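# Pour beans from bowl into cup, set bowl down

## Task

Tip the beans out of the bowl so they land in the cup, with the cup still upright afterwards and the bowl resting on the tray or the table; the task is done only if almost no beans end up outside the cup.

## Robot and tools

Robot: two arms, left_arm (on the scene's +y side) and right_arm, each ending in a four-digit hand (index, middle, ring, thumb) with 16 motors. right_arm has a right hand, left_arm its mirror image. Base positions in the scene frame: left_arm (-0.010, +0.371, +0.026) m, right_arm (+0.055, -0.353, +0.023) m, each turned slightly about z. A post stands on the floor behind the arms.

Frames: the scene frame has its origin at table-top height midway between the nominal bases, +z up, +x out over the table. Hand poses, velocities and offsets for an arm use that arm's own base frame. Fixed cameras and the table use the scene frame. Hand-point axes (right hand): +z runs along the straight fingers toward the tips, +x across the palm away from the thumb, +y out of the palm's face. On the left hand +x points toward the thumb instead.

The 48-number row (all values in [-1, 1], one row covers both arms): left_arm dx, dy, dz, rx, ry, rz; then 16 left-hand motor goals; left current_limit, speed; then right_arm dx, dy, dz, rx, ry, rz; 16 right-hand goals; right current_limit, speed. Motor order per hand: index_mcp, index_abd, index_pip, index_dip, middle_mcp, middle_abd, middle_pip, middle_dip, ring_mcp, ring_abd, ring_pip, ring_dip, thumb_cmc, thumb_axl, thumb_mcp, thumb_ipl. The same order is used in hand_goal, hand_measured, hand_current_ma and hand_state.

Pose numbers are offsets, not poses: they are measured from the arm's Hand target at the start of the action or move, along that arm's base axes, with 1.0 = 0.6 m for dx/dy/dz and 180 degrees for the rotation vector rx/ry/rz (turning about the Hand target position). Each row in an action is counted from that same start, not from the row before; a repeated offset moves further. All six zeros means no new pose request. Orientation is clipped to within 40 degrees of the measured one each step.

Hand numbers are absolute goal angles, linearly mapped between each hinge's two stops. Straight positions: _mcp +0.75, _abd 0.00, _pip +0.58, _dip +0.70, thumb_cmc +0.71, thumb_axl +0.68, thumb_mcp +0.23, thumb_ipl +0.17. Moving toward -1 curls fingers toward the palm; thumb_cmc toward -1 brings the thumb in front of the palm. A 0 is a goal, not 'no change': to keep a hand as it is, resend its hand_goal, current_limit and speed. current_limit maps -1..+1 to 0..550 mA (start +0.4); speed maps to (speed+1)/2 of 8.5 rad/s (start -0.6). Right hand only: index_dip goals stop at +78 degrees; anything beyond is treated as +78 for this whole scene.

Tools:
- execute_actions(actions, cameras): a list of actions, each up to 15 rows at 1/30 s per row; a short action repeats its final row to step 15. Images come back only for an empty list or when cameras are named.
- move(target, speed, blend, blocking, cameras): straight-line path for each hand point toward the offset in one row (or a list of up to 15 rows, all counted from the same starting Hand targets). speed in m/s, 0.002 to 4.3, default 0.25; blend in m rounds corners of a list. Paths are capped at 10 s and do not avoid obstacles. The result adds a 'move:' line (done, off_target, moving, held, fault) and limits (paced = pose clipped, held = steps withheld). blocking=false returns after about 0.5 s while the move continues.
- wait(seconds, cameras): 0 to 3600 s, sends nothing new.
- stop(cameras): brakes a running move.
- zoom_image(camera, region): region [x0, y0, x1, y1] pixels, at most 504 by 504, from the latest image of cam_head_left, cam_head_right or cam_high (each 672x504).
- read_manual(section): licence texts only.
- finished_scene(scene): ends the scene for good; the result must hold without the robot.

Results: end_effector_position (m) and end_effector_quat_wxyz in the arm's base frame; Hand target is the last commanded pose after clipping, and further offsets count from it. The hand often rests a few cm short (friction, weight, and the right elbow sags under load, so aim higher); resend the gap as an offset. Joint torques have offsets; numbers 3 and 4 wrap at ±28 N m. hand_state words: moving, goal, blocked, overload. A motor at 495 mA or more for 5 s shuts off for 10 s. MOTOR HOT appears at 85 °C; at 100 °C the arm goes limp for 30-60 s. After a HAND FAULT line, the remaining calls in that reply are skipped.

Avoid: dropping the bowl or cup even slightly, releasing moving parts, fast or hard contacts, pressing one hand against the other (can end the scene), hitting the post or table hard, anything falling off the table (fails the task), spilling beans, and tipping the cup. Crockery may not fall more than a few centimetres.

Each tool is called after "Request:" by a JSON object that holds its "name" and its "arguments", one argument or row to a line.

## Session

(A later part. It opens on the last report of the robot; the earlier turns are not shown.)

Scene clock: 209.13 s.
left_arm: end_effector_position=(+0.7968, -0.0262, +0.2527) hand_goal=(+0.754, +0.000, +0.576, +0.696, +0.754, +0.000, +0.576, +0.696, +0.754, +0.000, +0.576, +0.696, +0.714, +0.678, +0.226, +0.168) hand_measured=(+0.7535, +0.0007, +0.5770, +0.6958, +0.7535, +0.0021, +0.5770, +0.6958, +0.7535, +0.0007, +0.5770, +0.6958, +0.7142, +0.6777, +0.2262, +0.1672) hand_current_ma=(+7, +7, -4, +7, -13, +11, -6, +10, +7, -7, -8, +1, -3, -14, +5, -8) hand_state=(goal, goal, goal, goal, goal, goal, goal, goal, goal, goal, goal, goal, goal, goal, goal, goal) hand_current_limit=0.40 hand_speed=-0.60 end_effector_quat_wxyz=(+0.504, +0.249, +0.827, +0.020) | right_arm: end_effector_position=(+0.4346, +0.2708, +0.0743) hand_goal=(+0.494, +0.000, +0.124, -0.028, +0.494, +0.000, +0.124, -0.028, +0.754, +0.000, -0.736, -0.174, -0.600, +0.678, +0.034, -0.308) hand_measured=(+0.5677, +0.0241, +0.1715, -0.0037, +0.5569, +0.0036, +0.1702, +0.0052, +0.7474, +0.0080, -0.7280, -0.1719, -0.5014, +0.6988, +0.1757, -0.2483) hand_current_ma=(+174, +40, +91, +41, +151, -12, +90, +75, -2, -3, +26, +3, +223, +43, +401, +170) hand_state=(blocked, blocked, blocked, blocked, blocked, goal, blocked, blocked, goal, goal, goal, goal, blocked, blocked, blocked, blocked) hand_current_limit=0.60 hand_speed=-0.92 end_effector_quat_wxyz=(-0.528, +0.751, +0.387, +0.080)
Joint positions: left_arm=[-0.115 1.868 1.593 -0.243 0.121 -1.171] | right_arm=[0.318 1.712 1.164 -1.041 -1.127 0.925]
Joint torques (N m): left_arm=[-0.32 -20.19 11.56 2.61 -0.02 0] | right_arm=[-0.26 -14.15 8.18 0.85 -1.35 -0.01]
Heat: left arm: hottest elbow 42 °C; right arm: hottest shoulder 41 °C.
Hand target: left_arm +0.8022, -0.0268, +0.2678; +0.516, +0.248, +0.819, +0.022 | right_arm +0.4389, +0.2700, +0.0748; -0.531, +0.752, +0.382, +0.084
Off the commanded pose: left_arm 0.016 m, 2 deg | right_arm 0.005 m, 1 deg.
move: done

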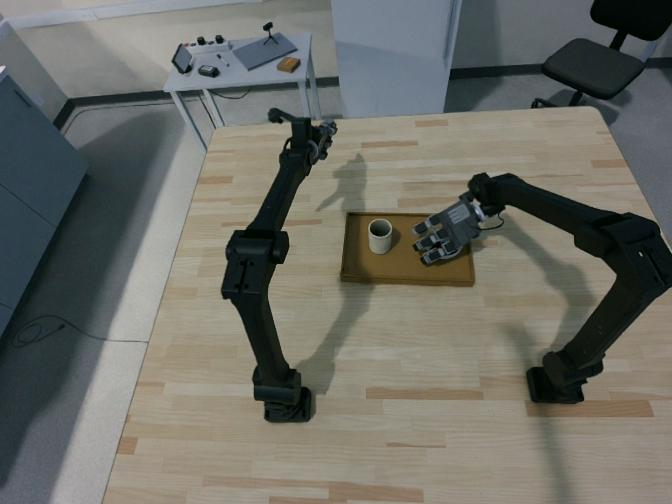

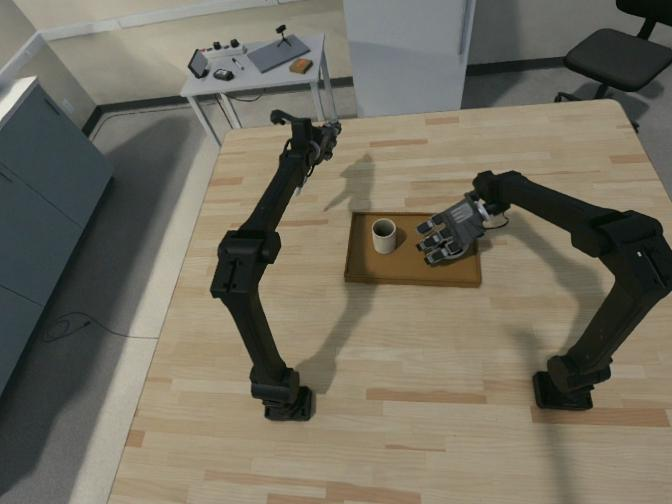

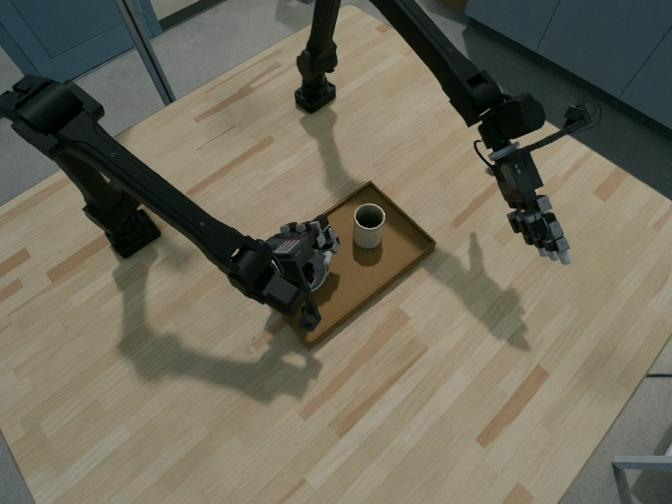

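Request:
{"name": "move", "arguments": {
  "target": [0,0,0,0,0,0, 0.754,0,0.576,0.696,0.754,0,0.576,0.696,0.754,0,0.576,0.696,0.714,0.678,0.226,0.168,0.40,-0.60, 0,0,-0.012,0,0,0, 0.493,0,0.124,-0.029,0.493,0,0.124,-0.029,0.754,0,-0.737,-0.174,-0.600,0.677,0.034,-0.308,0.60,-0.92],
  "speed": 0.02,
  "cameras": ["all"]
}}

Request:
{"name": "zoom_image", "arguments": {
  "camera": "cam_high",
  "region": [290, 240, 340, 300]
}}

Request:
{"name": "zoom_image", "arguments": {
  "camera": "cam_head_left",
  "region": [410, 220, 480, 280]
}}

Scene clock: 210.57 s.
left_arm: end_effector_position=(+0.7968, -0.0262, +0.2527) hand_goal=(+0.754, +0.000, +0.576, +0.696, +0.754, +0.000, +0.576, +0.696, +0.754, +0.000, +0.576, +0.696, +0.714, +0.678, +0.226, +0.168) hand_measured=(+0.7535, +0.0007, +0.5770, +0.6958, +0.7535, +0.0007, +0.5770, +0.6958, +0.7535, +0.0007, +0.5770, +0.6958, +0.7142, +0.6777, +0.2262, +0.1681) hand_current_ma=(+7, +6, -13, +10, +6, +10, -6, +6, +16, -1, -4, -3, +1, -13, +6, -2) hand_state=(goal, goal, goal, goal, goal, goal, goal, goal, goal, goal, goal, goal, goal, goal, goal, goal) hand_current_limit=0.40 hand_speed=-0.60 end_effector_quat_wxyz=(+0.504, +0.249, +0.827, +0.020) | right_arm: end_effector_position=(+0.4355, +0.2716, +0.0723) hand_goal=(+0.494, +0.000, +0.124, -0.028, +0.494, +0.000, +0.124, -0.028, +0.754, +0.000, -0.736, -0.174, -0.600, +0.678, +0.034, -0.308) hand_measured=(+0.5677, +0.0241, +0.1715, -0.0037, +0.5557, -0.0008, +0.1702, -0.0139, +0.7474, +0.0065, -0.7280, -0.1719, -0.5014, +0.6988, +0.1757, -0.2483) hand_current_ma=(+182, +35, +90, +50, +139, -11, +85, +27, +0, -5, +26, -10, +217, +47, +403, +162) hand_state=(blocked, blocked, blocked, blocked, blocked, goal, blocked, goal, goal, goal, goal, goal, blocked, blocked, blocked, blocked) hand_current_limit=0.60 hand_speed=-0.92 end_effector_quat_wxyz=(-0.529, +0.750, +0.389, +0.084)
Joint positions: left_arm=[-0.115 1.868 1.593 -0.243 0.121 -1.171] | right_arm=[0.318 1.714 1.159 -1.025 -1.13 0.926]
Joint torques (N m): left_arm=[-0.62 -20.13 11.56 2.61 -0.01 0.01] | right_arm=[-0.32 -13.45 7.94 0.95 -1.23 -0.01]
Heat: left arm: hottest elbow 42 °C; right arm: hottest shoulder 40 °C.
Hand target: left_arm +0.8022, -0.0268, +0.2678; +0.516, +0.248, +0.819, +0.022 | right_arm +0.4389, +0.2700, +0.0677; -0.531, +0.752, +0.382, +0.084
Off the commanded pose: left_arm 0.016 m, 2 deg | right_arm 0.006 m, 1 deg.
move: done

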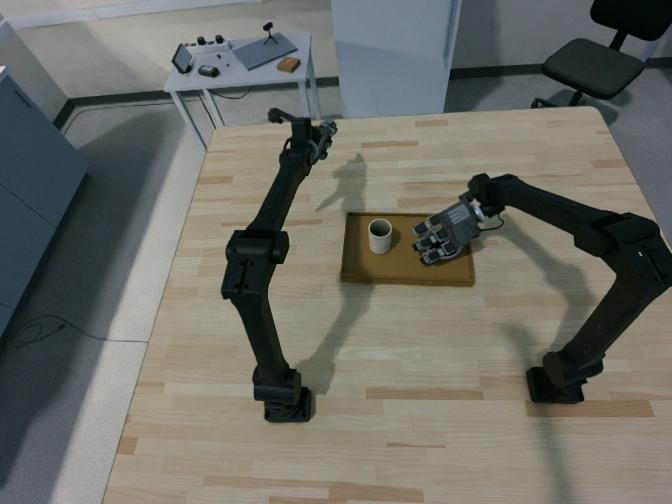

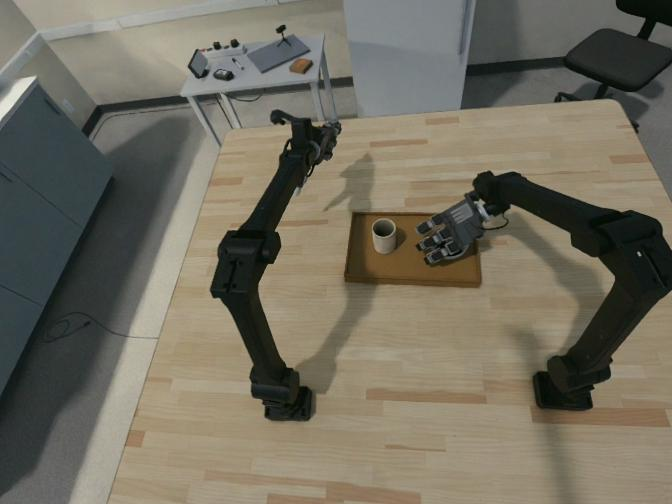

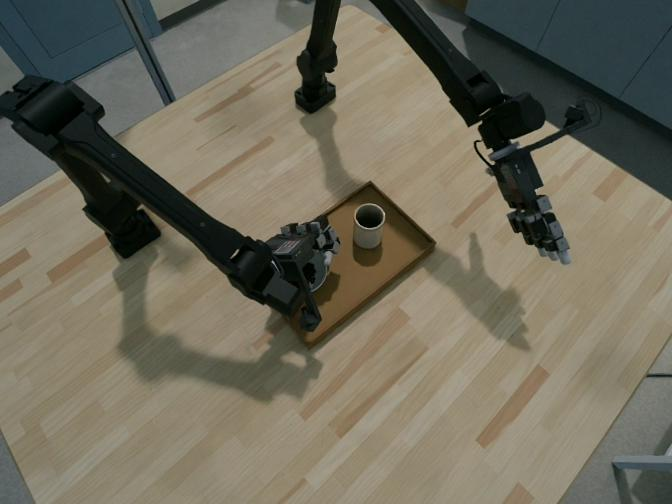

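Scaled by 8.400 from the camera's image (finer frame: 960x720).

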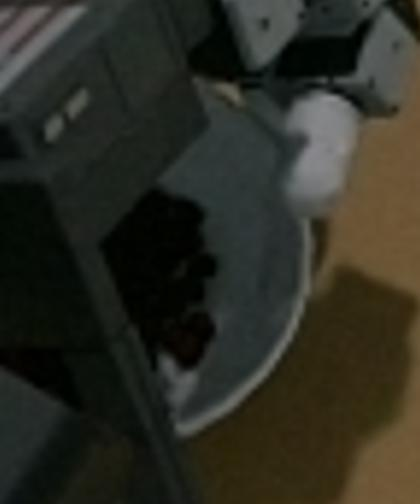

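Scaled by 7.200 from the camera's image (finer frame: 960x720).

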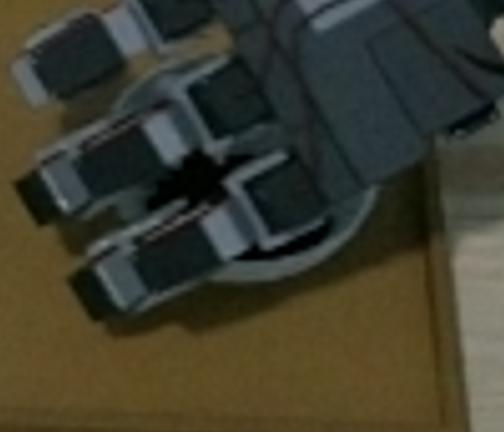

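Request:
{"name": "move", "arguments": {
  "target": [0,0,0,0,0,0, 0.754,0,0.576,0.696,0.754,0,0.576,0.696,0.754,0,0.576,0.696,0.714,0.678,0.226,0.168,0.40,-0.60, 0,0,0,0,0,0, 0.65,0.024,0.17,-0.004,0.65,0,0.17,-0.014,0.754,0,-0.737,-0.174,-0.502,0.699,0.191,-0.222,0.60,-0.99],
  "speed": 0.02,
  "cameras": ["all"]
}}

Request:
{"name": "zoom_image", "arguments": {
  "camera": "cam_high",
  "region": [290, 240, 340, 300]
}}

Request:
{"name": "zoom_image", "arguments": {
  "camera": "cam_head_left",
  "region": [410, 220, 480, 280]
}}

Scene clock: 212.37 s.
left_arm: end_effector_position=(+0.7968, -0.0262, +0.2527) hand_goal=(+0.754, +0.000, +0.576, +0.696, +0.754, +0.000, +0.576, +0.696, +0.754, +0.000, +0.576, +0.696, +0.714, +0.678, +0.226, +0.168) hand_measured=(+0.7535, +0.0007, +0.5770, +0.6958, +0.7523, +0.0021, +0.5770, +0.6958, +0.7535, +0.0007, +0.5770, +0.6958, +0.7142, +0.6767, +0.2252, +0.1681) hand_current_ma=(+13, +3, -6, +5, -1, +8, +5, +9, +12, -10, -10, -1, +4, -5, +7, -5) hand_state=(goal, goal, goal, goal, goal, goal, goal, goal, goal, goal, goal, goal, goal, goal, goal, goal) hand_current_limit=0.40 hand_speed=-0.60 end_effector_quat_wxyz=(+0.504, +0.249, +0.827, +0.020) | right_arm: end_effector_position=(+0.4353, +0.2715, +0.0708) hand_goal=(+0.650, +0.024, +0.170, -0.004, +0.650, +0.000, +0.170, -0.014, +0.754, +0.000, -0.736, -0.174, -0.502, +0.700, +0.192, -0.222) hand_measured=(+0.5677, +0.0402, +0.1766, +0.0116, +0.5557, -0.0008, +0.1702, -0.0202, +0.7474, +0.0065, -0.7267, -0.1719, -0.5027, +0.7030, +0.1747, -0.2492) hand_current_ma=(+113, +23, +42, +22, +89, +2, +27, -13, -5, +12, +19, -1, +140, +5, +320, +101) hand_state=(moving, goal, moving, goal, moving, goal, moving, goal, goal, goal, goal, goal, moving, moving, moving, moving) hand_current_limit=0.60 hand_speed=-0.99 end_effector_quat_wxyz=(-0.529, +0.750, +0.388, +0.082)
Joint positions: left_arm=[-0.115 1.868 1.593 -0.243 0.121 -1.171] | right_arm=[0.318 1.717 1.159 -1.024 -1.13 0.927]
Joint torques (N m): left_arm=[-0.5 -20.25 11.58 2.62 -0.01 0.02] | right_arm=[-0.26 -13.68 7.88 0.94 -1.23 -0.02]
Heat: left arm: hottest elbow 42 °C; right arm: hottest shoulder 40 °C.
Hand target: left_arm +0.8022, -0.0268, +0.2678; +0.516, +0.248, +0.819, +0.022 | right_arm +0.4389, +0.2700, +0.0677; -0.531, +0.752, +0.382, +0.084
Off the commanded pose: left_arm 0.016 m, 2 deg | right_arm 0.005 m, 1 deg.
move: done

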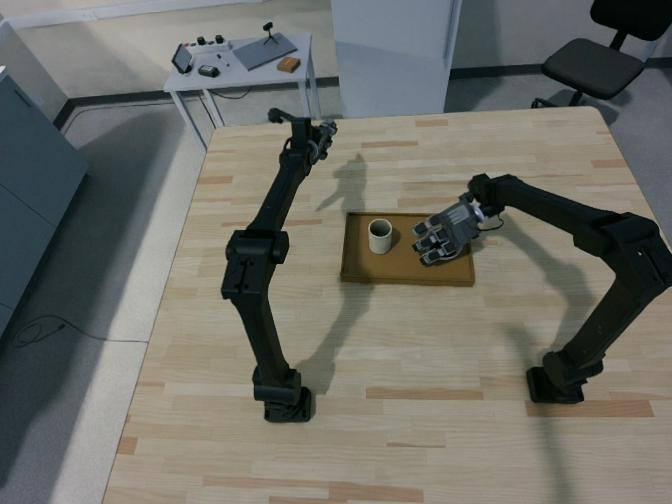

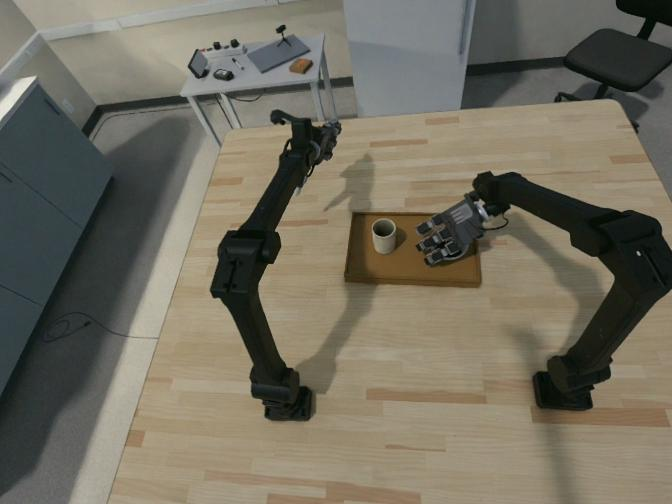

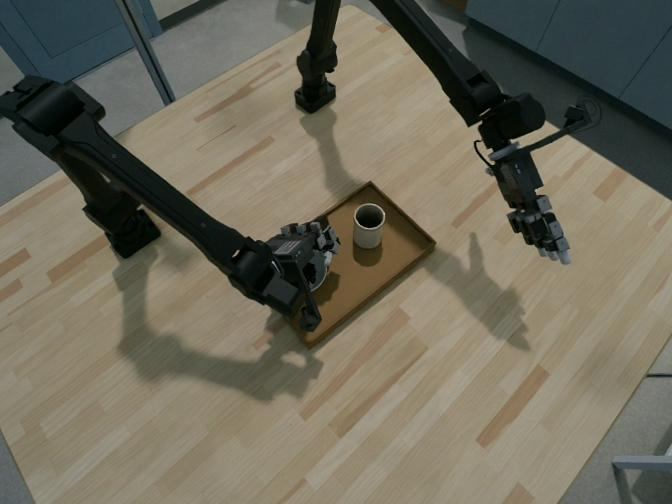

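Scaled by 8.400 from the camera's image (finer frame: 960x720).

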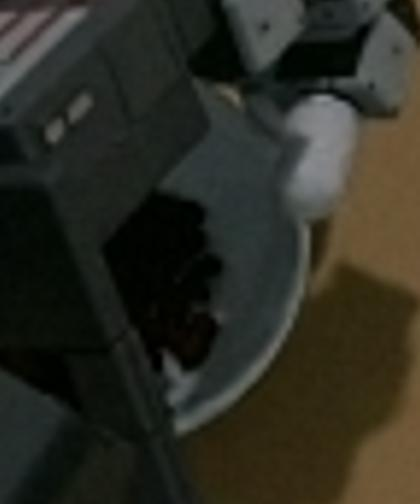

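Scaled by 7.200 from the camera's image (finer frame: 960x720).

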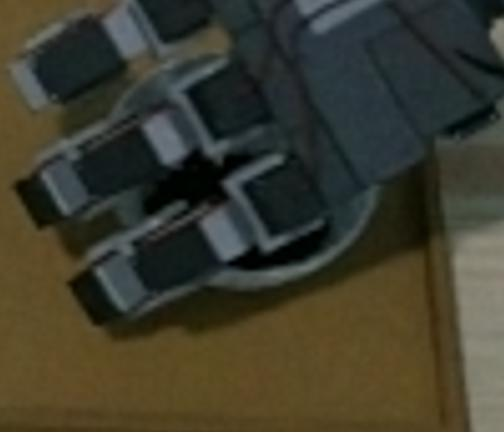

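Request:
{"name": "wait", "arguments": {
  "seconds": 4,
  "cameras": ["all"]
}}

Request:
{"name": "zoom_image", "arguments": {
  "camera": "cam_high",
  "region": [290, 240, 340, 300]
}}

Request:
{"name": "zoom_image", "arguments": {
  "camera": "cam_head_left",
  "region": [410, 220, 480, 280]
}}

Scene clock: 216.80 s.
left_arm: end_effector_position=(+0.7968, -0.0262, +0.2527) hand_goal=(+0.754, +0.000, +0.576, +0.696, +0.754, +0.000, +0.576, +0.696, +0.754, +0.000, +0.576, +0.696, +0.714, +0.678, +0.226, +0.168) hand_measured=(+0.7535, +0.0007, +0.5770, +0.6958, +0.7535, +0.0021, +0.5770, +0.6958, +0.7535, +0.0007, +0.5770, +0.6958, +0.7142, +0.6777, +0.2262, +0.1681) hand_current_ma=(+6, +16, +0, +3, -1, +7, +4, +5, +15, -11, -11, +4, -3, -5, +9, +8) hand_state=(goal, goal, goal, goal, goal, goal, goal, goal, goal, goal, goal, goal, goal, goal, goal, goal) hand_current_limit=0.40 hand_speed=-0.60 end_effector_quat_wxyz=(+0.504, +0.249, +0.827, +0.020) | right_arm: end_effector_position=(+0.4358, +0.2719, +0.0711) hand_goal=(+0.650, +0.024, +0.170, -0.004, +0.650, +0.000, +0.170, -0.014, +0.754, +0.000, -0.736, -0.174, -0.502, +0.700, +0.192, -0.222) hand_measured=(+0.6088, +0.0402, +0.1689, +0.0052, +0.6088, +0.0095, +0.1664, -0.0202, +0.7474, +0.0065, -0.7280, -0.1706, -0.4952, +0.7041, +0.1648, -0.2206) hand_current_ma=(-81, +32, -1, +7, -85, +3, -17, -15, -11, -2, +21, -3, +13, +10, -21, +6) hand_state=(blocked, goal, goal, goal, blocked, goal, goal, goal, goal, goal, goal, goal, goal, goal, moving, goal) hand_current_limit=0.60 hand_speed=-0.99 end_effector_quat_wxyz=(-0.530, +0.749, +0.388, +0.083)
Joint positions: left_arm=[-0.115 1.868 1.593 -0.243 0.121 -1.171] | right_arm=[0.318 1.717 1.159 -1.021 -1.132 0.927]
Joint torques (N m): left_arm=[-0.5 -20.13 11.59 2.62 -0.01 0.01] | right_arm=[-0.26 -13.74 7.91 0.84 -1.16 -0.01]
Heat: left arm: hottest elbow 42 °C; right arm: hottest shoulder 40 °C.
Hand target: left_arm +0.8022, -0.0268, +0.2678; +0.516, +0.248, +0.819, +0.022 | right_arm +0.4389, +0.2700, +0.0676; -0.531, +0.752, +0.382, +0.084
Off the commanded pose: left_arm 0.016 m, 2 deg | right_arm 0.005 m, 1 deg.
wait: 4.00 s; at rest from the start

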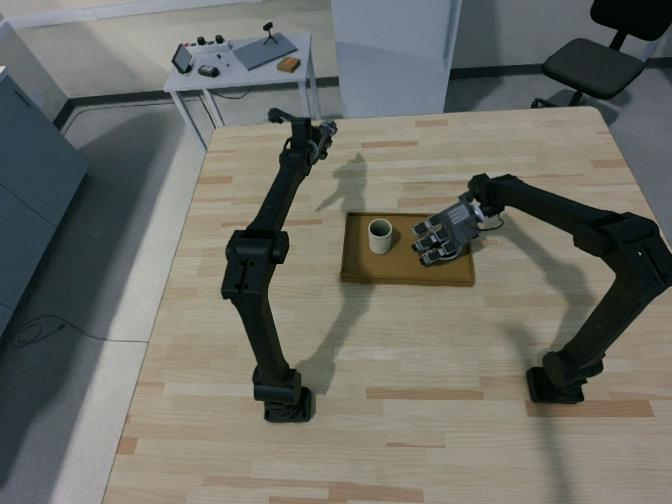

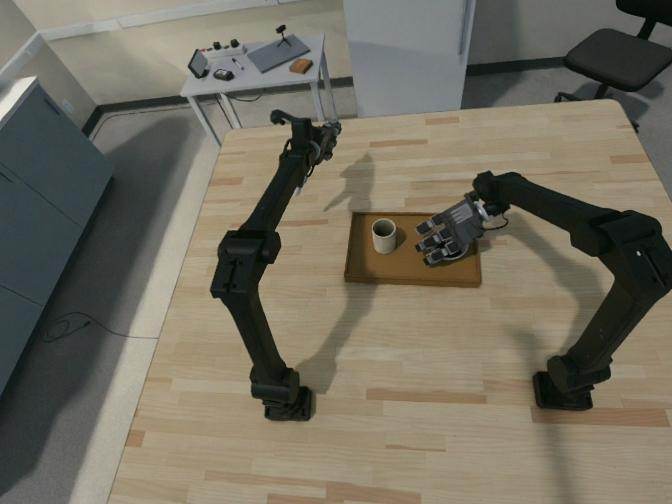

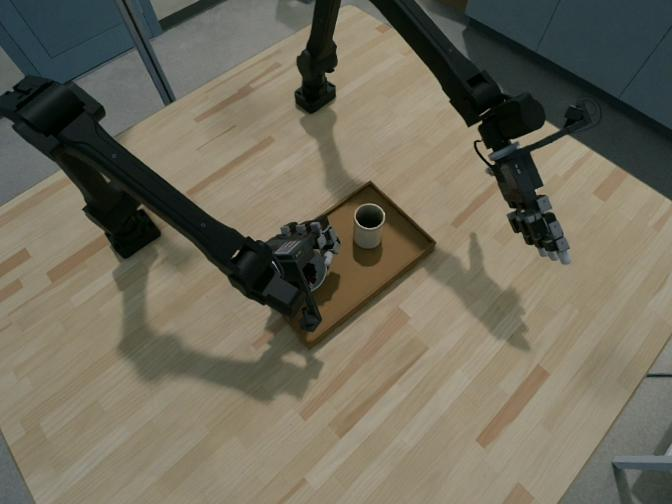

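Scaled by 8.400 from the camera's image (finer frame: 960x720).

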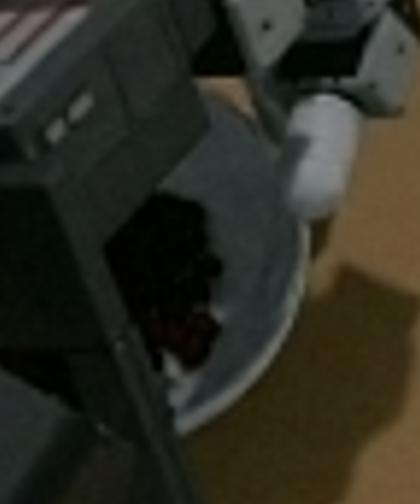

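Scaled by 7.200 from the camera's image (finer frame: 960x720).

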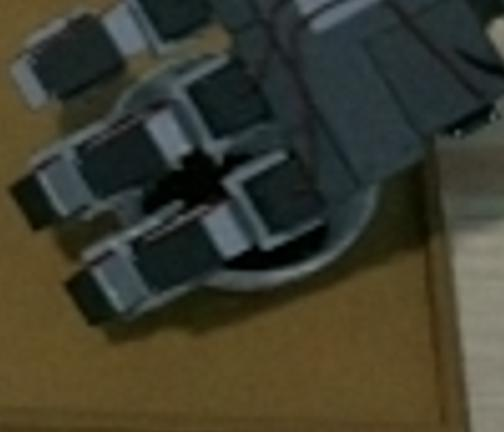

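Request:
{"name": "move", "arguments": {
  "target": [0,0,0,0,0,0, 0.754,0,0.576,0.696,0.754,0,0.576,0.696,0.754,0,0.576,0.696,0.714,0.678,0.226,0.168,0.40,-0.60, 0,0,0,0,0,0, 0.80,0.0,0.17,0.10,0.80,0,0.17,0.10,0.754,0,-0.737,-0.174,-0.502,0.677,0.315,-0.157,0.60,-0.9],
  "speed": 0.02,
  "cameras": ["all"]
}}

Request:
{"name": "zoom_image", "arguments": {
  "camera": "cam_high",
  "region": [290, 240, 340, 300]
}}

Request:
{"name": "zoom_image", "arguments": {
  "camera": "cam_head_left",
  "region": [410, 220, 480, 280]
}}

Scene clock: 218.20 s.
left_arm: end_effector_position=(+0.7968, -0.0262, +0.2527) hand_goal=(+0.754, +0.000, +0.576, +0.696, +0.754, +0.000, +0.576, +0.696, +0.754, +0.000, +0.576, +0.696, +0.714, +0.678, +0.226, +0.168) hand_measured=(+0.7535, +0.0021, +0.5770, +0.6958, +0.7535, +0.0021, +0.5770, +0.6958, +0.7535, +0.0007, +0.5770, +0.6958, +0.7142, +0.6777, +0.2252, +0.1672) hand_current_ma=(+12, -4, -5, +10, -2, +13, +0, +7, +5, -14, -15, -1, -8, -5, +0, -8) hand_state=(goal, goal, goal, goal, goal, goal, goal, goal, goal, goal, goal, goal, goal, goal, goal, goal) hand_current_limit=0.40 hand_speed=-0.60 end_effector_quat_wxyz=(+0.504, +0.249, +0.827, +0.020) | right_arm: end_effector_position=(+0.4358, +0.2720, +0.0711) hand_goal=(+0.800, +0.000, +0.170, +0.100, +0.800, +0.000, +0.170, +0.100, +0.754, +0.000, -0.736, -0.174, -0.502, +0.678, +0.316, -0.156) hand_measured=(+0.7559, +0.0197, +0.1702, +0.0932, +0.7559, +0.0095, +0.1664, +0.0957, +0.7474, +0.0065, -0.7267, -0.1719, -0.4939, +0.6851, +0.3034, -0.1596) hand_current_ma=(-91, +25, +1, -10, -91, +4, -23, -2, -9, +8, +24, -9, +19, +9, -37, -17) hand_state=(blocked, goal, goal, goal, blocked, goal, goal, goal, goal, goal, goal, goal, goal, goal, goal, goal) hand_current_limit=0.60 hand_speed=-0.90 end_effector_quat_wxyz=(-0.530, +0.749, +0.388, +0.083)
Joint positions: left_arm=[-0.115 1.868 1.593 -0.243 0.121 -1.171] | right_arm=[0.318 1.717 1.159 -1.021 -1.132 0.927]
Joint torques (N m): left_arm=[-0.56 -20.01 11.6 2.63 -0.01 0.01] | right_arm=[-0.26 -13.74 7.88 0.84 -1.16 0]
Heat: left arm: hottest elbow 42 °C; right arm: hottest shoulder 40 °C.
Hand target: left_arm +0.8022, -0.0268, +0.2678; +0.516, +0.248, +0.819, +0.022 | right_arm +0.4389, +0.2700, +0.0676; -0.531, +0.752, +0.382, +0.084
Off the commanded pose: left_arm 0.016 m, 2 deg | right_arm 0.005 m, 1 deg.
move: done

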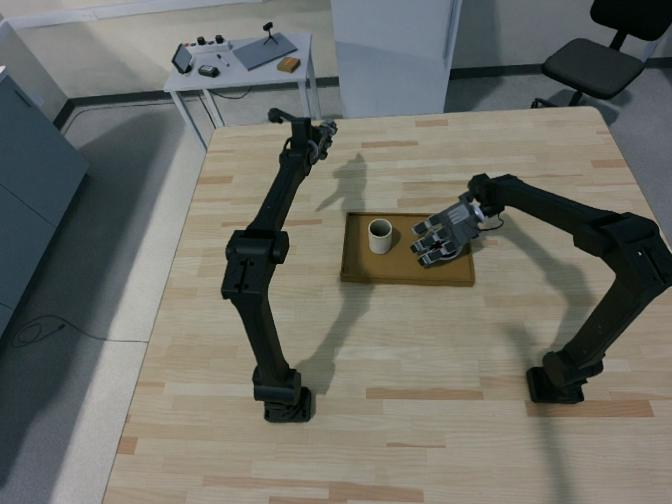

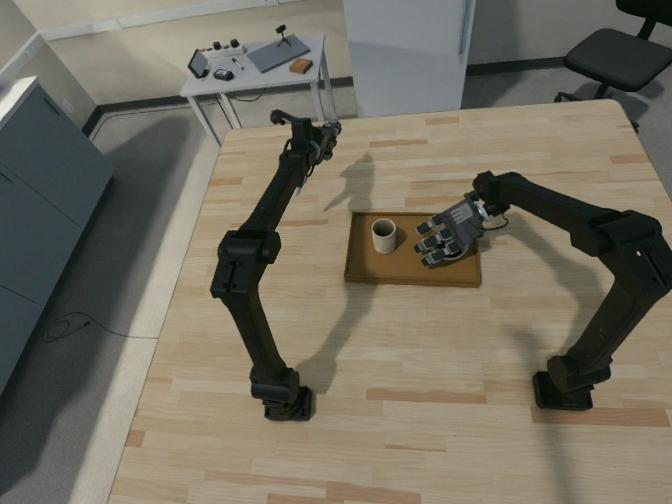

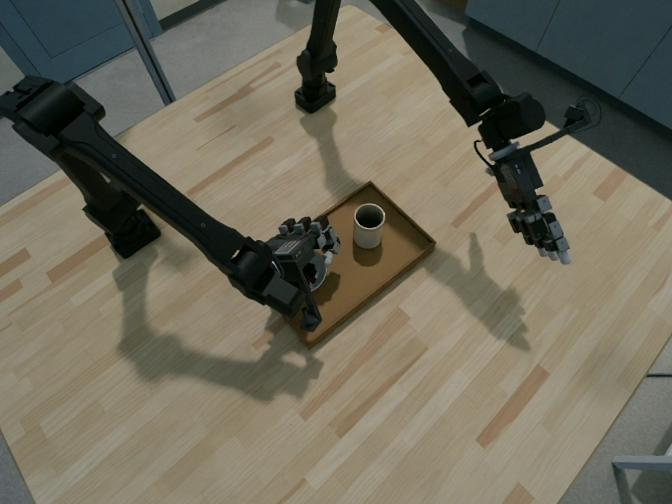

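Scaled by 8.400 from the camera's image (finer frame: 960x720).

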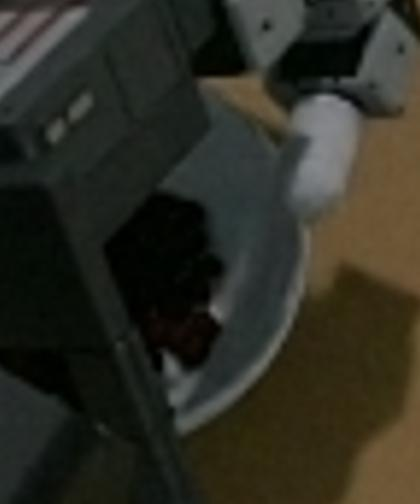

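Scaled by 7.200 from the camera's image (finer frame: 960x720).

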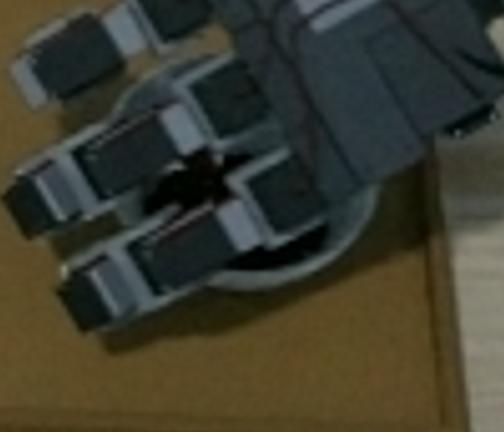

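Request:
{"name": "move", "arguments": {
  "target": [0,0,0,0,0,0, 0.754,0,0.576,0.696,0.754,0,0.576,0.696,0.754,0,0.576,0.696,0.714,0.678,0.226,0.168,0.40,-0.60, 0,0,0.15,0,0,0, 0.80,0.0,0.17,0.10,0.80,0,0.17,0.10,0.754,0,-0.737,-0.174,-0.502,0.677,0.315,-0.157,0.60,-0.9],
  "speed": 0.08,
  "cameras": ["all"]
}}

Request:
{"name": "zoom_image", "arguments": {
  "camera": "cam_high",
  "region": [270, 220, 350, 300]
}}

Request:
{"name": "zoom_image", "arguments": {
  "camera": "cam_head_left",
  "region": [400, 200, 500, 290]
}}

Scene clock: 220.63 s.
left_arm: end_effector_position=(+0.7968, -0.0262, +0.2527) hand_goal=(+0.754, +0.000, +0.576, +0.696, +0.754, +0.000, +0.576, +0.696, +0.754, +0.000, +0.576, +0.696, +0.714, +0.678, +0.226, +0.168) hand_measured=(+0.7535, +0.0007, +0.5770, +0.6958, +0.7535, +0.0007, +0.5770, +0.6958, +0.7535, +0.0007, +0.5770, +0.6958, +0.7142, +0.6777, +0.2262, +0.1672) hand_current_ma=(+16, +5, -5, +8, -4, +8, -6, +10, +6, -9, -7, -4, +2, -12, +13, -1) hand_state=(goal, goal, goal, goal, goal, goal, goal, goal, goal, goal, goal, goal, goal, goal, goal, goal) hand_current_limit=0.40 hand_speed=-0.60 end_effector_quat_wxyz=(+0.504, +0.249, +0.827, +0.020) | right_arm: end_effector_position=(+0.4237, +0.2680, +0.1313) hand_goal=(+0.800, +0.000, +0.170, +0.100, +0.800, +0.000, +0.170, +0.100, +0.754, +0.000, -0.736, -0.174, -0.502, +0.678, +0.316, -0.156) hand_measured=(+0.7571, +0.0197, +0.1702, +0.0932, +0.7571, +0.0095, +0.1664, +0.0957, +0.7474, +0.0065, -0.7267, -0.1719, -0.4939, +0.6841, +0.3024, -0.1596) hand_current_ma=(-92, +35, -3, -18, -88, -3, -19, -7, +0, +2, +21, +6, +21, +11, -27, -11) hand_state=(blocked, goal, goal, goal, blocked, goal, goal, goal, goal, goal, goal, goal, goal, goal, goal, goal) hand_current_limit=0.60 hand_speed=-0.90 end_effector_quat_wxyz=(-0.533, +0.756, +0.374, +0.060)
Joint positions: left_arm=[-0.115 1.868 1.593 -0.243 0.121 -1.171] | right_arm=[0.318 1.64 1.239 -1.232 -1.133 0.93]
Joint torques (N m): left_arm=[-0.56 -20.13 11.59 2.59 -0.02 0.01] | right_arm=[-0.26 -15.74 12.37 0.12 -1.14 0]
Heat: left arm: hottest elbow 42 °C; right arm: hottest shoulder 40 °C.
Hand target: left_arm +0.8022, -0.0268, +0.2678; +0.516, +0.248, +0.819, +0.022 | right_arm +0.4389, +0.2700, +0.1577; -0.531, +0.752, +0.382, +0.084
Off the commanded pose: left_arm 0.016 m, 2 deg | right_arm 0.030 m, 3 deg.
move: off_target (right_arm)

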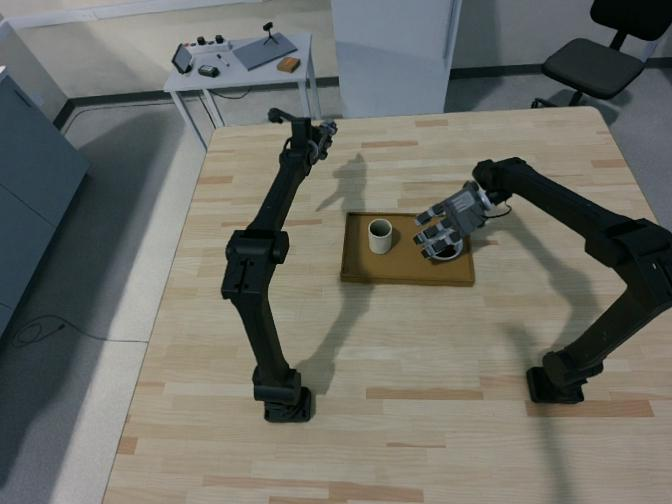

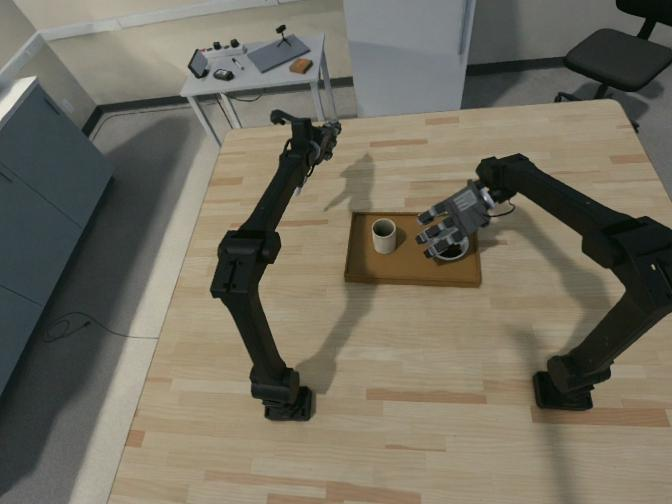

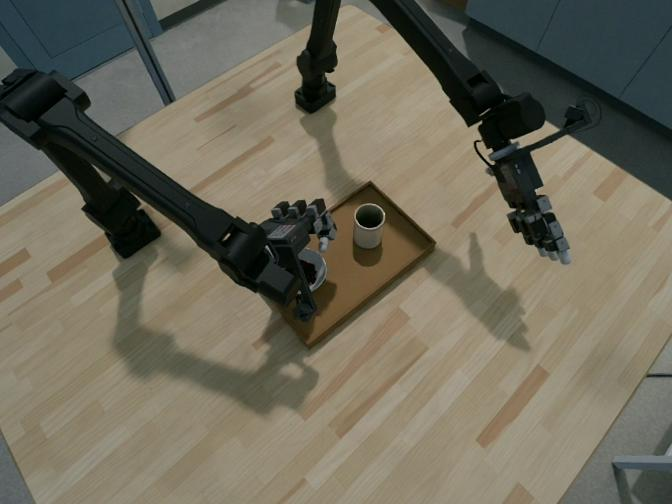

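Scaled by 6.300 from the camera's image (finer frame: 960x720).

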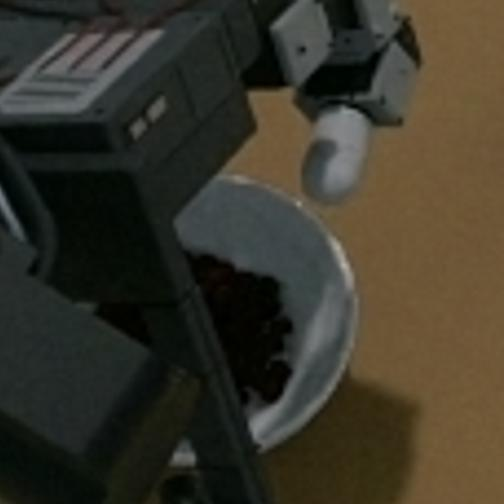

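Scaled by 5.040 from the camera's image (finer frame: 960x720).

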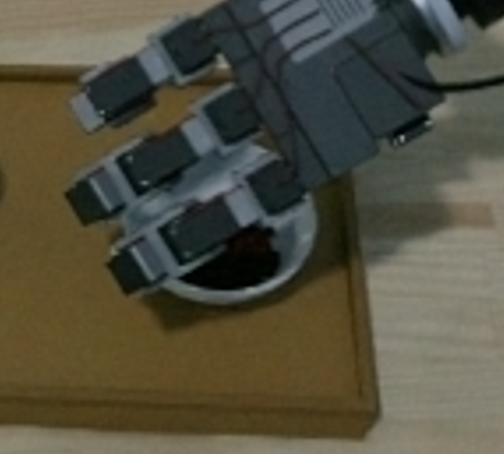

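Request:
{"name": "move", "arguments": {
  "target": [0,0,0,0,0,0, 0.754,0,0.576,0.696,0.754,0,0.576,0.696,0.754,0,0.576,0.696,0.714,0.678,0.226,0.168,0.40,-0.60, -0.0315,-0.0217,0.0305,-0.0254,0.175,-0.0835, 0.89,0.0,-0.11,0.13,0.836,0,0.124,0.101,0.89,0,-0.11,0.13,-0.836,0.677,0.315,-0.135,0.60,-0.7],
  "speed": 0.1,
  "cameras": ["all"]
}}

Request:
{"name": "zoom_image", "arguments": {
  "camera": "cam_head_left",
  "region": [400, 190, 500, 290]
}}

Request:
{"name": "zoom_image", "arguments": {
  "camera": "cam_head_right",
  "region": [400, 190, 500, 290]
}}

Request:
{"name": "zoom_image", "arguments": {
  "camera": "cam_high",
  "region": [250, 200, 370, 320]
}}

Scene clock: 228.37 s.
left_arm: end_effector_position=(+0.7968, -0.0262, +0.2527) hand_goal=(+0.754, +0.000, +0.576, +0.696, +0.754, +0.000, +0.576, +0.696, +0.754, +0.000, +0.576, +0.696, +0.714, +0.678, +0.226, +0.168) hand_measured=(+0.7535, +0.0007, +0.5770, +0.6958, +0.7535, +0.0021, +0.5770, +0.6958, +0.7535, +0.0007, +0.5770, +0.6958, +0.7142, +0.6767, +0.2262, +0.1681) hand_current_ma=(+7, +11, -1, -1, -4, +14, +3, +2, +18, -10, -8, -3, +0, -6, +0, -8) hand_state=(goal, goal, goal, goal, goal, goal, goal, goal, goal, goal, goal, goal, goal, goal, goal, goal) hand_current_limit=0.40 hand_speed=-0.60 end_effector_quat_wxyz=(+0.504, +0.249, +0.827, +0.020) | right_arm: end_effector_position=(+0.4018, +0.2584, +0.1661) hand_goal=(+0.890, +0.000, -0.110, +0.130, +0.836, +0.000, +0.124, +0.102, +0.890, +0.000, -0.110, +0.130, -0.836, +0.678, +0.316, -0.134) hand_measured=(+0.8487, +0.0095, -0.1108, +0.1237, +0.7909, +0.0080, +0.1266, +0.0957, +0.8620, +0.0080, -0.1172, +0.1276, -0.8192, +0.6851, +0.3024, -0.1377) hand_current_ma=(-81, +18, -6, -16, -95, -1, +2, -4, -50, +3, -1, -9, +31, +4, -35, -11) hand_state=(blocked, goal, goal, goal, blocked, goal, goal, goal, blocked, goal, goal, goal, goal, goal, goal, goal) hand_current_limit=0.60 hand_speed=-0.70 end_effector_quat_wxyz=(-0.567, +0.809, +0.130, -0.084)
Joint positions: left_arm=[-0.115 1.868 1.593 -0.243 0.121 -1.171] | right_arm=[0.289 1.662 1.338 -1.292 -1.22 1.51]
Joint torques (N m): left_arm=[-0.44 -20.01 11.55 2.63 -0.02 0.02] | right_arm=[-1.03 -13.57 12.56 0.46 -1.19 0.11]
Heat: left arm: hottest elbow 42 °C; right arm: hottest elbow 40 °C.
Hand target: left_arm +0.8022, -0.0268, +0.2678; +0.516, +0.248, +0.819, +0.022 | right_arm +0.4201, +0.2569, +0.1759; -0.569, +0.809, +0.127, -0.070
Off the commanded pose: left_arm 0.016 m, 2 deg | right_arm 0.021 m, 2 deg.
move: off_target (right_arm)

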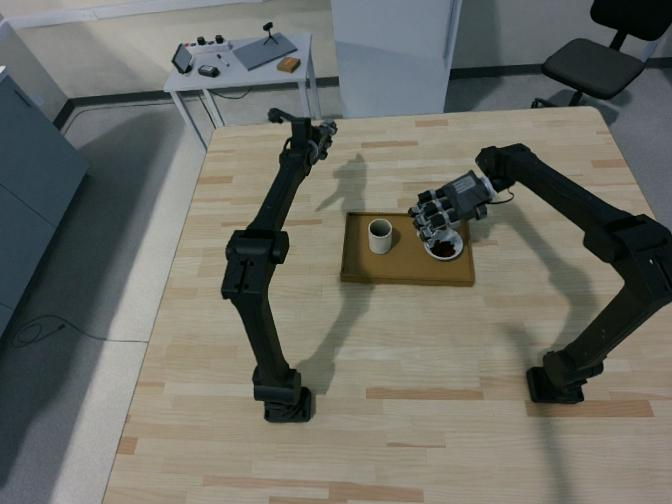

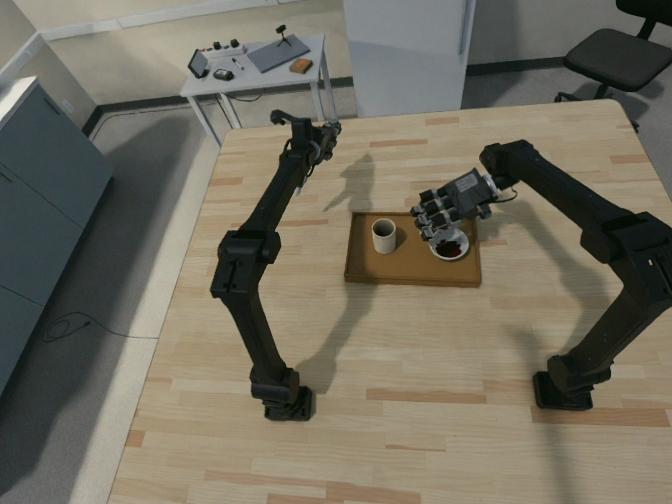

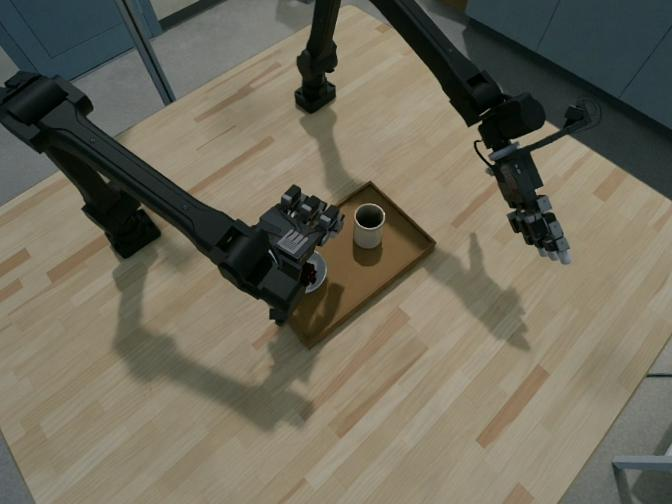

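Scaled by 5.040 from the camera's image (finer frame: 960x720).

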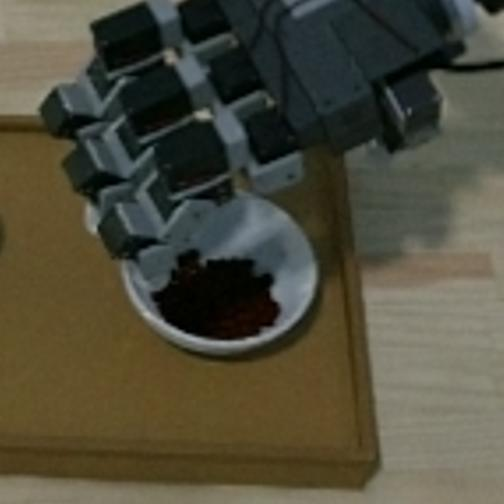

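Scaled by 5.040 from the camera's image (finer frame: 960x720).

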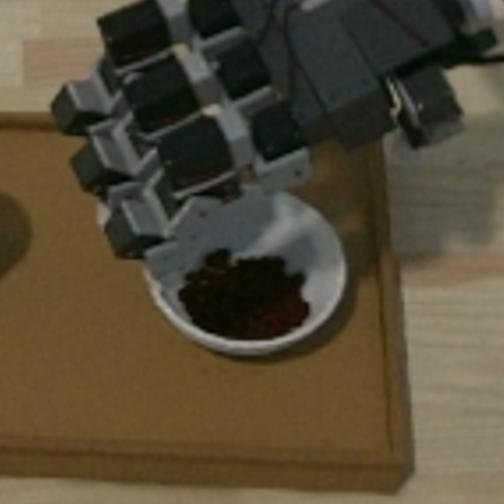

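Scaled by 4.200 from the camera's image (finer frame: 960x720).

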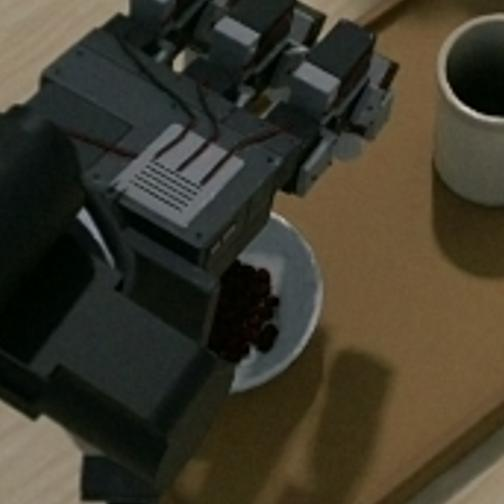

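Request:
{"name": "move", "arguments": {
  "target": [0,0,0,0,0,0, 0.754,0,0.576,0.696,0.754,0,0.576,0.696,0.754,0,0.576,0.696,0.714,0.678,0.226,0.168,0.40,-0.60, 0.0042,-0.0083,-0.125,0,0,0, 0.89,0.0,-0.11,0.13,0.836,0,0.124,0.101,0.89,0,-0.11,0.13,-0.836,0.677,0.225,-0.157,0.60,-0.7],
  "speed": 0.08,
  "cameras": ["all"]
}}

Request:
{"name": "zoom_image", "arguments": {
  "camera": "cam_head_left",
  "region": [400, 200, 490, 290]
}}

Request:
{"name": "zoom_image", "arguments": {
  "camera": "cam_head_right",
  "region": [400, 200, 490, 290]
}}

Request:
{"name": "zoom_image", "arguments": {
  "camera": "cam_high",
  "region": [260, 210, 360, 310]
}}

Scene clock: 232.10 s.
left_arm: end_effector_position=(+0.7968, -0.0262, +0.2527) hand_goal=(+0.754, +0.000, +0.576, +0.696, +0.754, +0.000, +0.576, +0.696, +0.754, +0.000, +0.576, +0.696, +0.714, +0.678, +0.226, +0.168) hand_measured=(+0.7523, +0.0007, +0.5770, +0.6958, +0.7535, +0.0021, +0.5770, +0.6958, +0.7535, +0.0007, +0.5770, +0.6958, +0.7142, +0.6777, +0.2262, +0.1681) hand_current_ma=(+12, +4, -8, +7, +2, +4, -1, +6, +12, -11, -2, -4, -1, -14, +3, -2) hand_state=(goal, goal, goal, goal, goal, goal, goal, goal, goal, goal, goal, goal, goal, goal, goal, goal) hand_current_limit=0.40 hand_speed=-0.60 end_effector_quat_wxyz=(+0.504, +0.249, +0.827, +0.020) | right_arm: end_effector_position=(+0.4158, +0.2575, +0.1061) hand_goal=(+0.890, +0.000, -0.110, +0.130, +0.836, +0.000, +0.124, +0.102, +0.890, +0.000, -0.110, +0.130, -0.836, +0.678, +0.226, -0.156) hand_measured=(+0.8487, +0.0095, -0.1121, +0.1225, +0.7896, +0.0080, +0.1266, +0.0957, +0.8620, +0.0065, -0.1159, +0.1276, -0.8204, +0.6841, +0.2252, -0.1520) hand_current_ma=(-79, +19, +0, -22, -92, +3, -2, -19, -49, -1, -5, -21, +36, +14, -3, +13) hand_state=(blocked, goal, goal, goal, blocked, goal, goal, goal, blocked, goal, goal, goal, goal, goal, goal, goal) hand_current_limit=0.60 hand_speed=-0.70 end_effector_quat_wxyz=(-0.568, +0.809, +0.128, -0.078)
Joint positions: left_arm=[-0.115 1.868 1.593 -0.243 0.121 -1.171] | right_arm=[0.279 1.747 1.281 -1.143 -1.22 1.509]
Joint torques (N m): left_arm=[-0.5 -20.01 11.59 2.62 -0.01 0.02] | right_arm=[-0.97 -14.56 8.08 0.65 -1.16 -0.14]
Heat: left arm: hottest elbow 42 °C; right arm: hottest elbow 40 °C.
Hand target: left_arm +0.8022, -0.0268, +0.2678; +0.516, +0.248, +0.819, +0.022 | right_arm +0.4226, +0.2519, +0.1010; -0.569, +0.809, +0.127, -0.070
Off the commanded pose: left_arm 0.016 m, 2 deg | right_arm 0.010 m, 1 deg.
move: done

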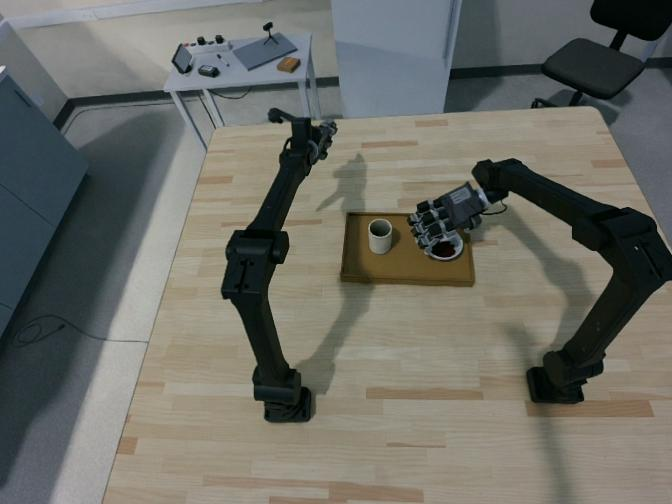

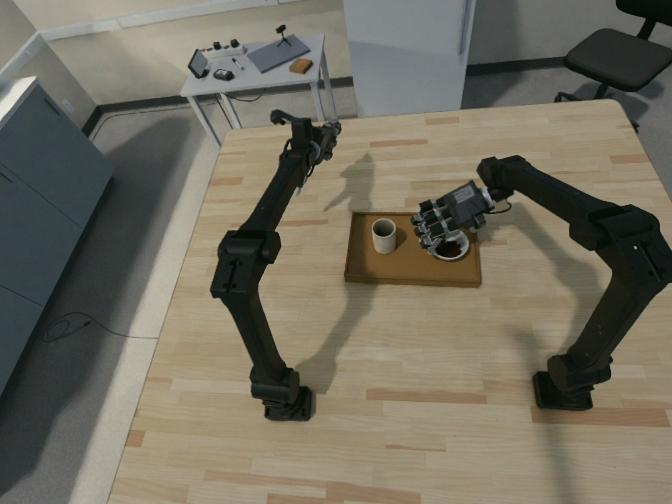

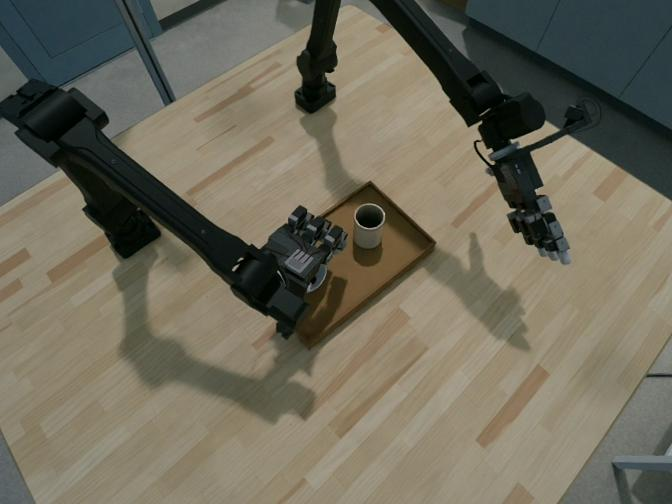

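Scaled by 5.600 from the camera's image (finer frame: 960x720).

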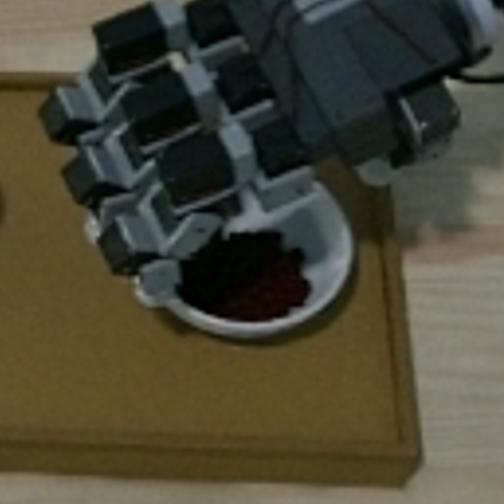

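Scaled by 5.600 from the camera's image (finer frame: 960x720).

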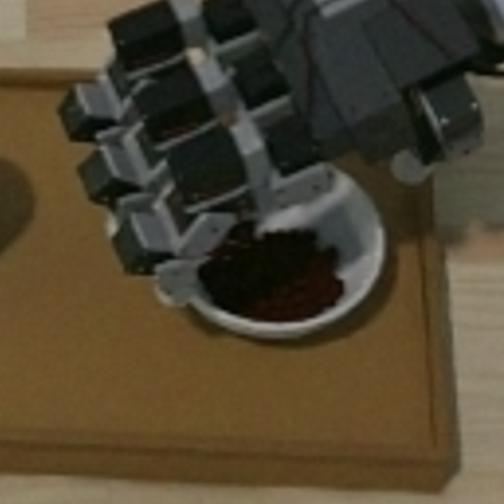

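Scaled by 5.040 from the camera's image (finer frame: 960x720).

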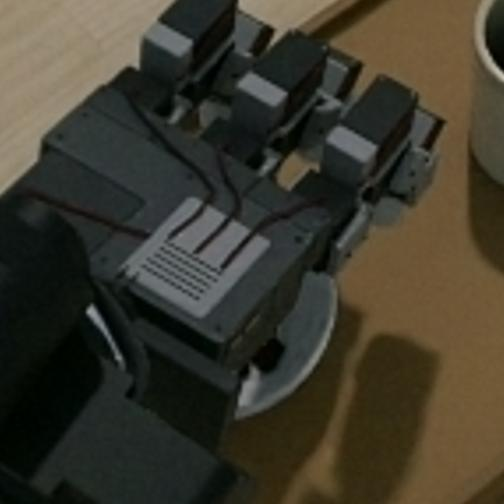

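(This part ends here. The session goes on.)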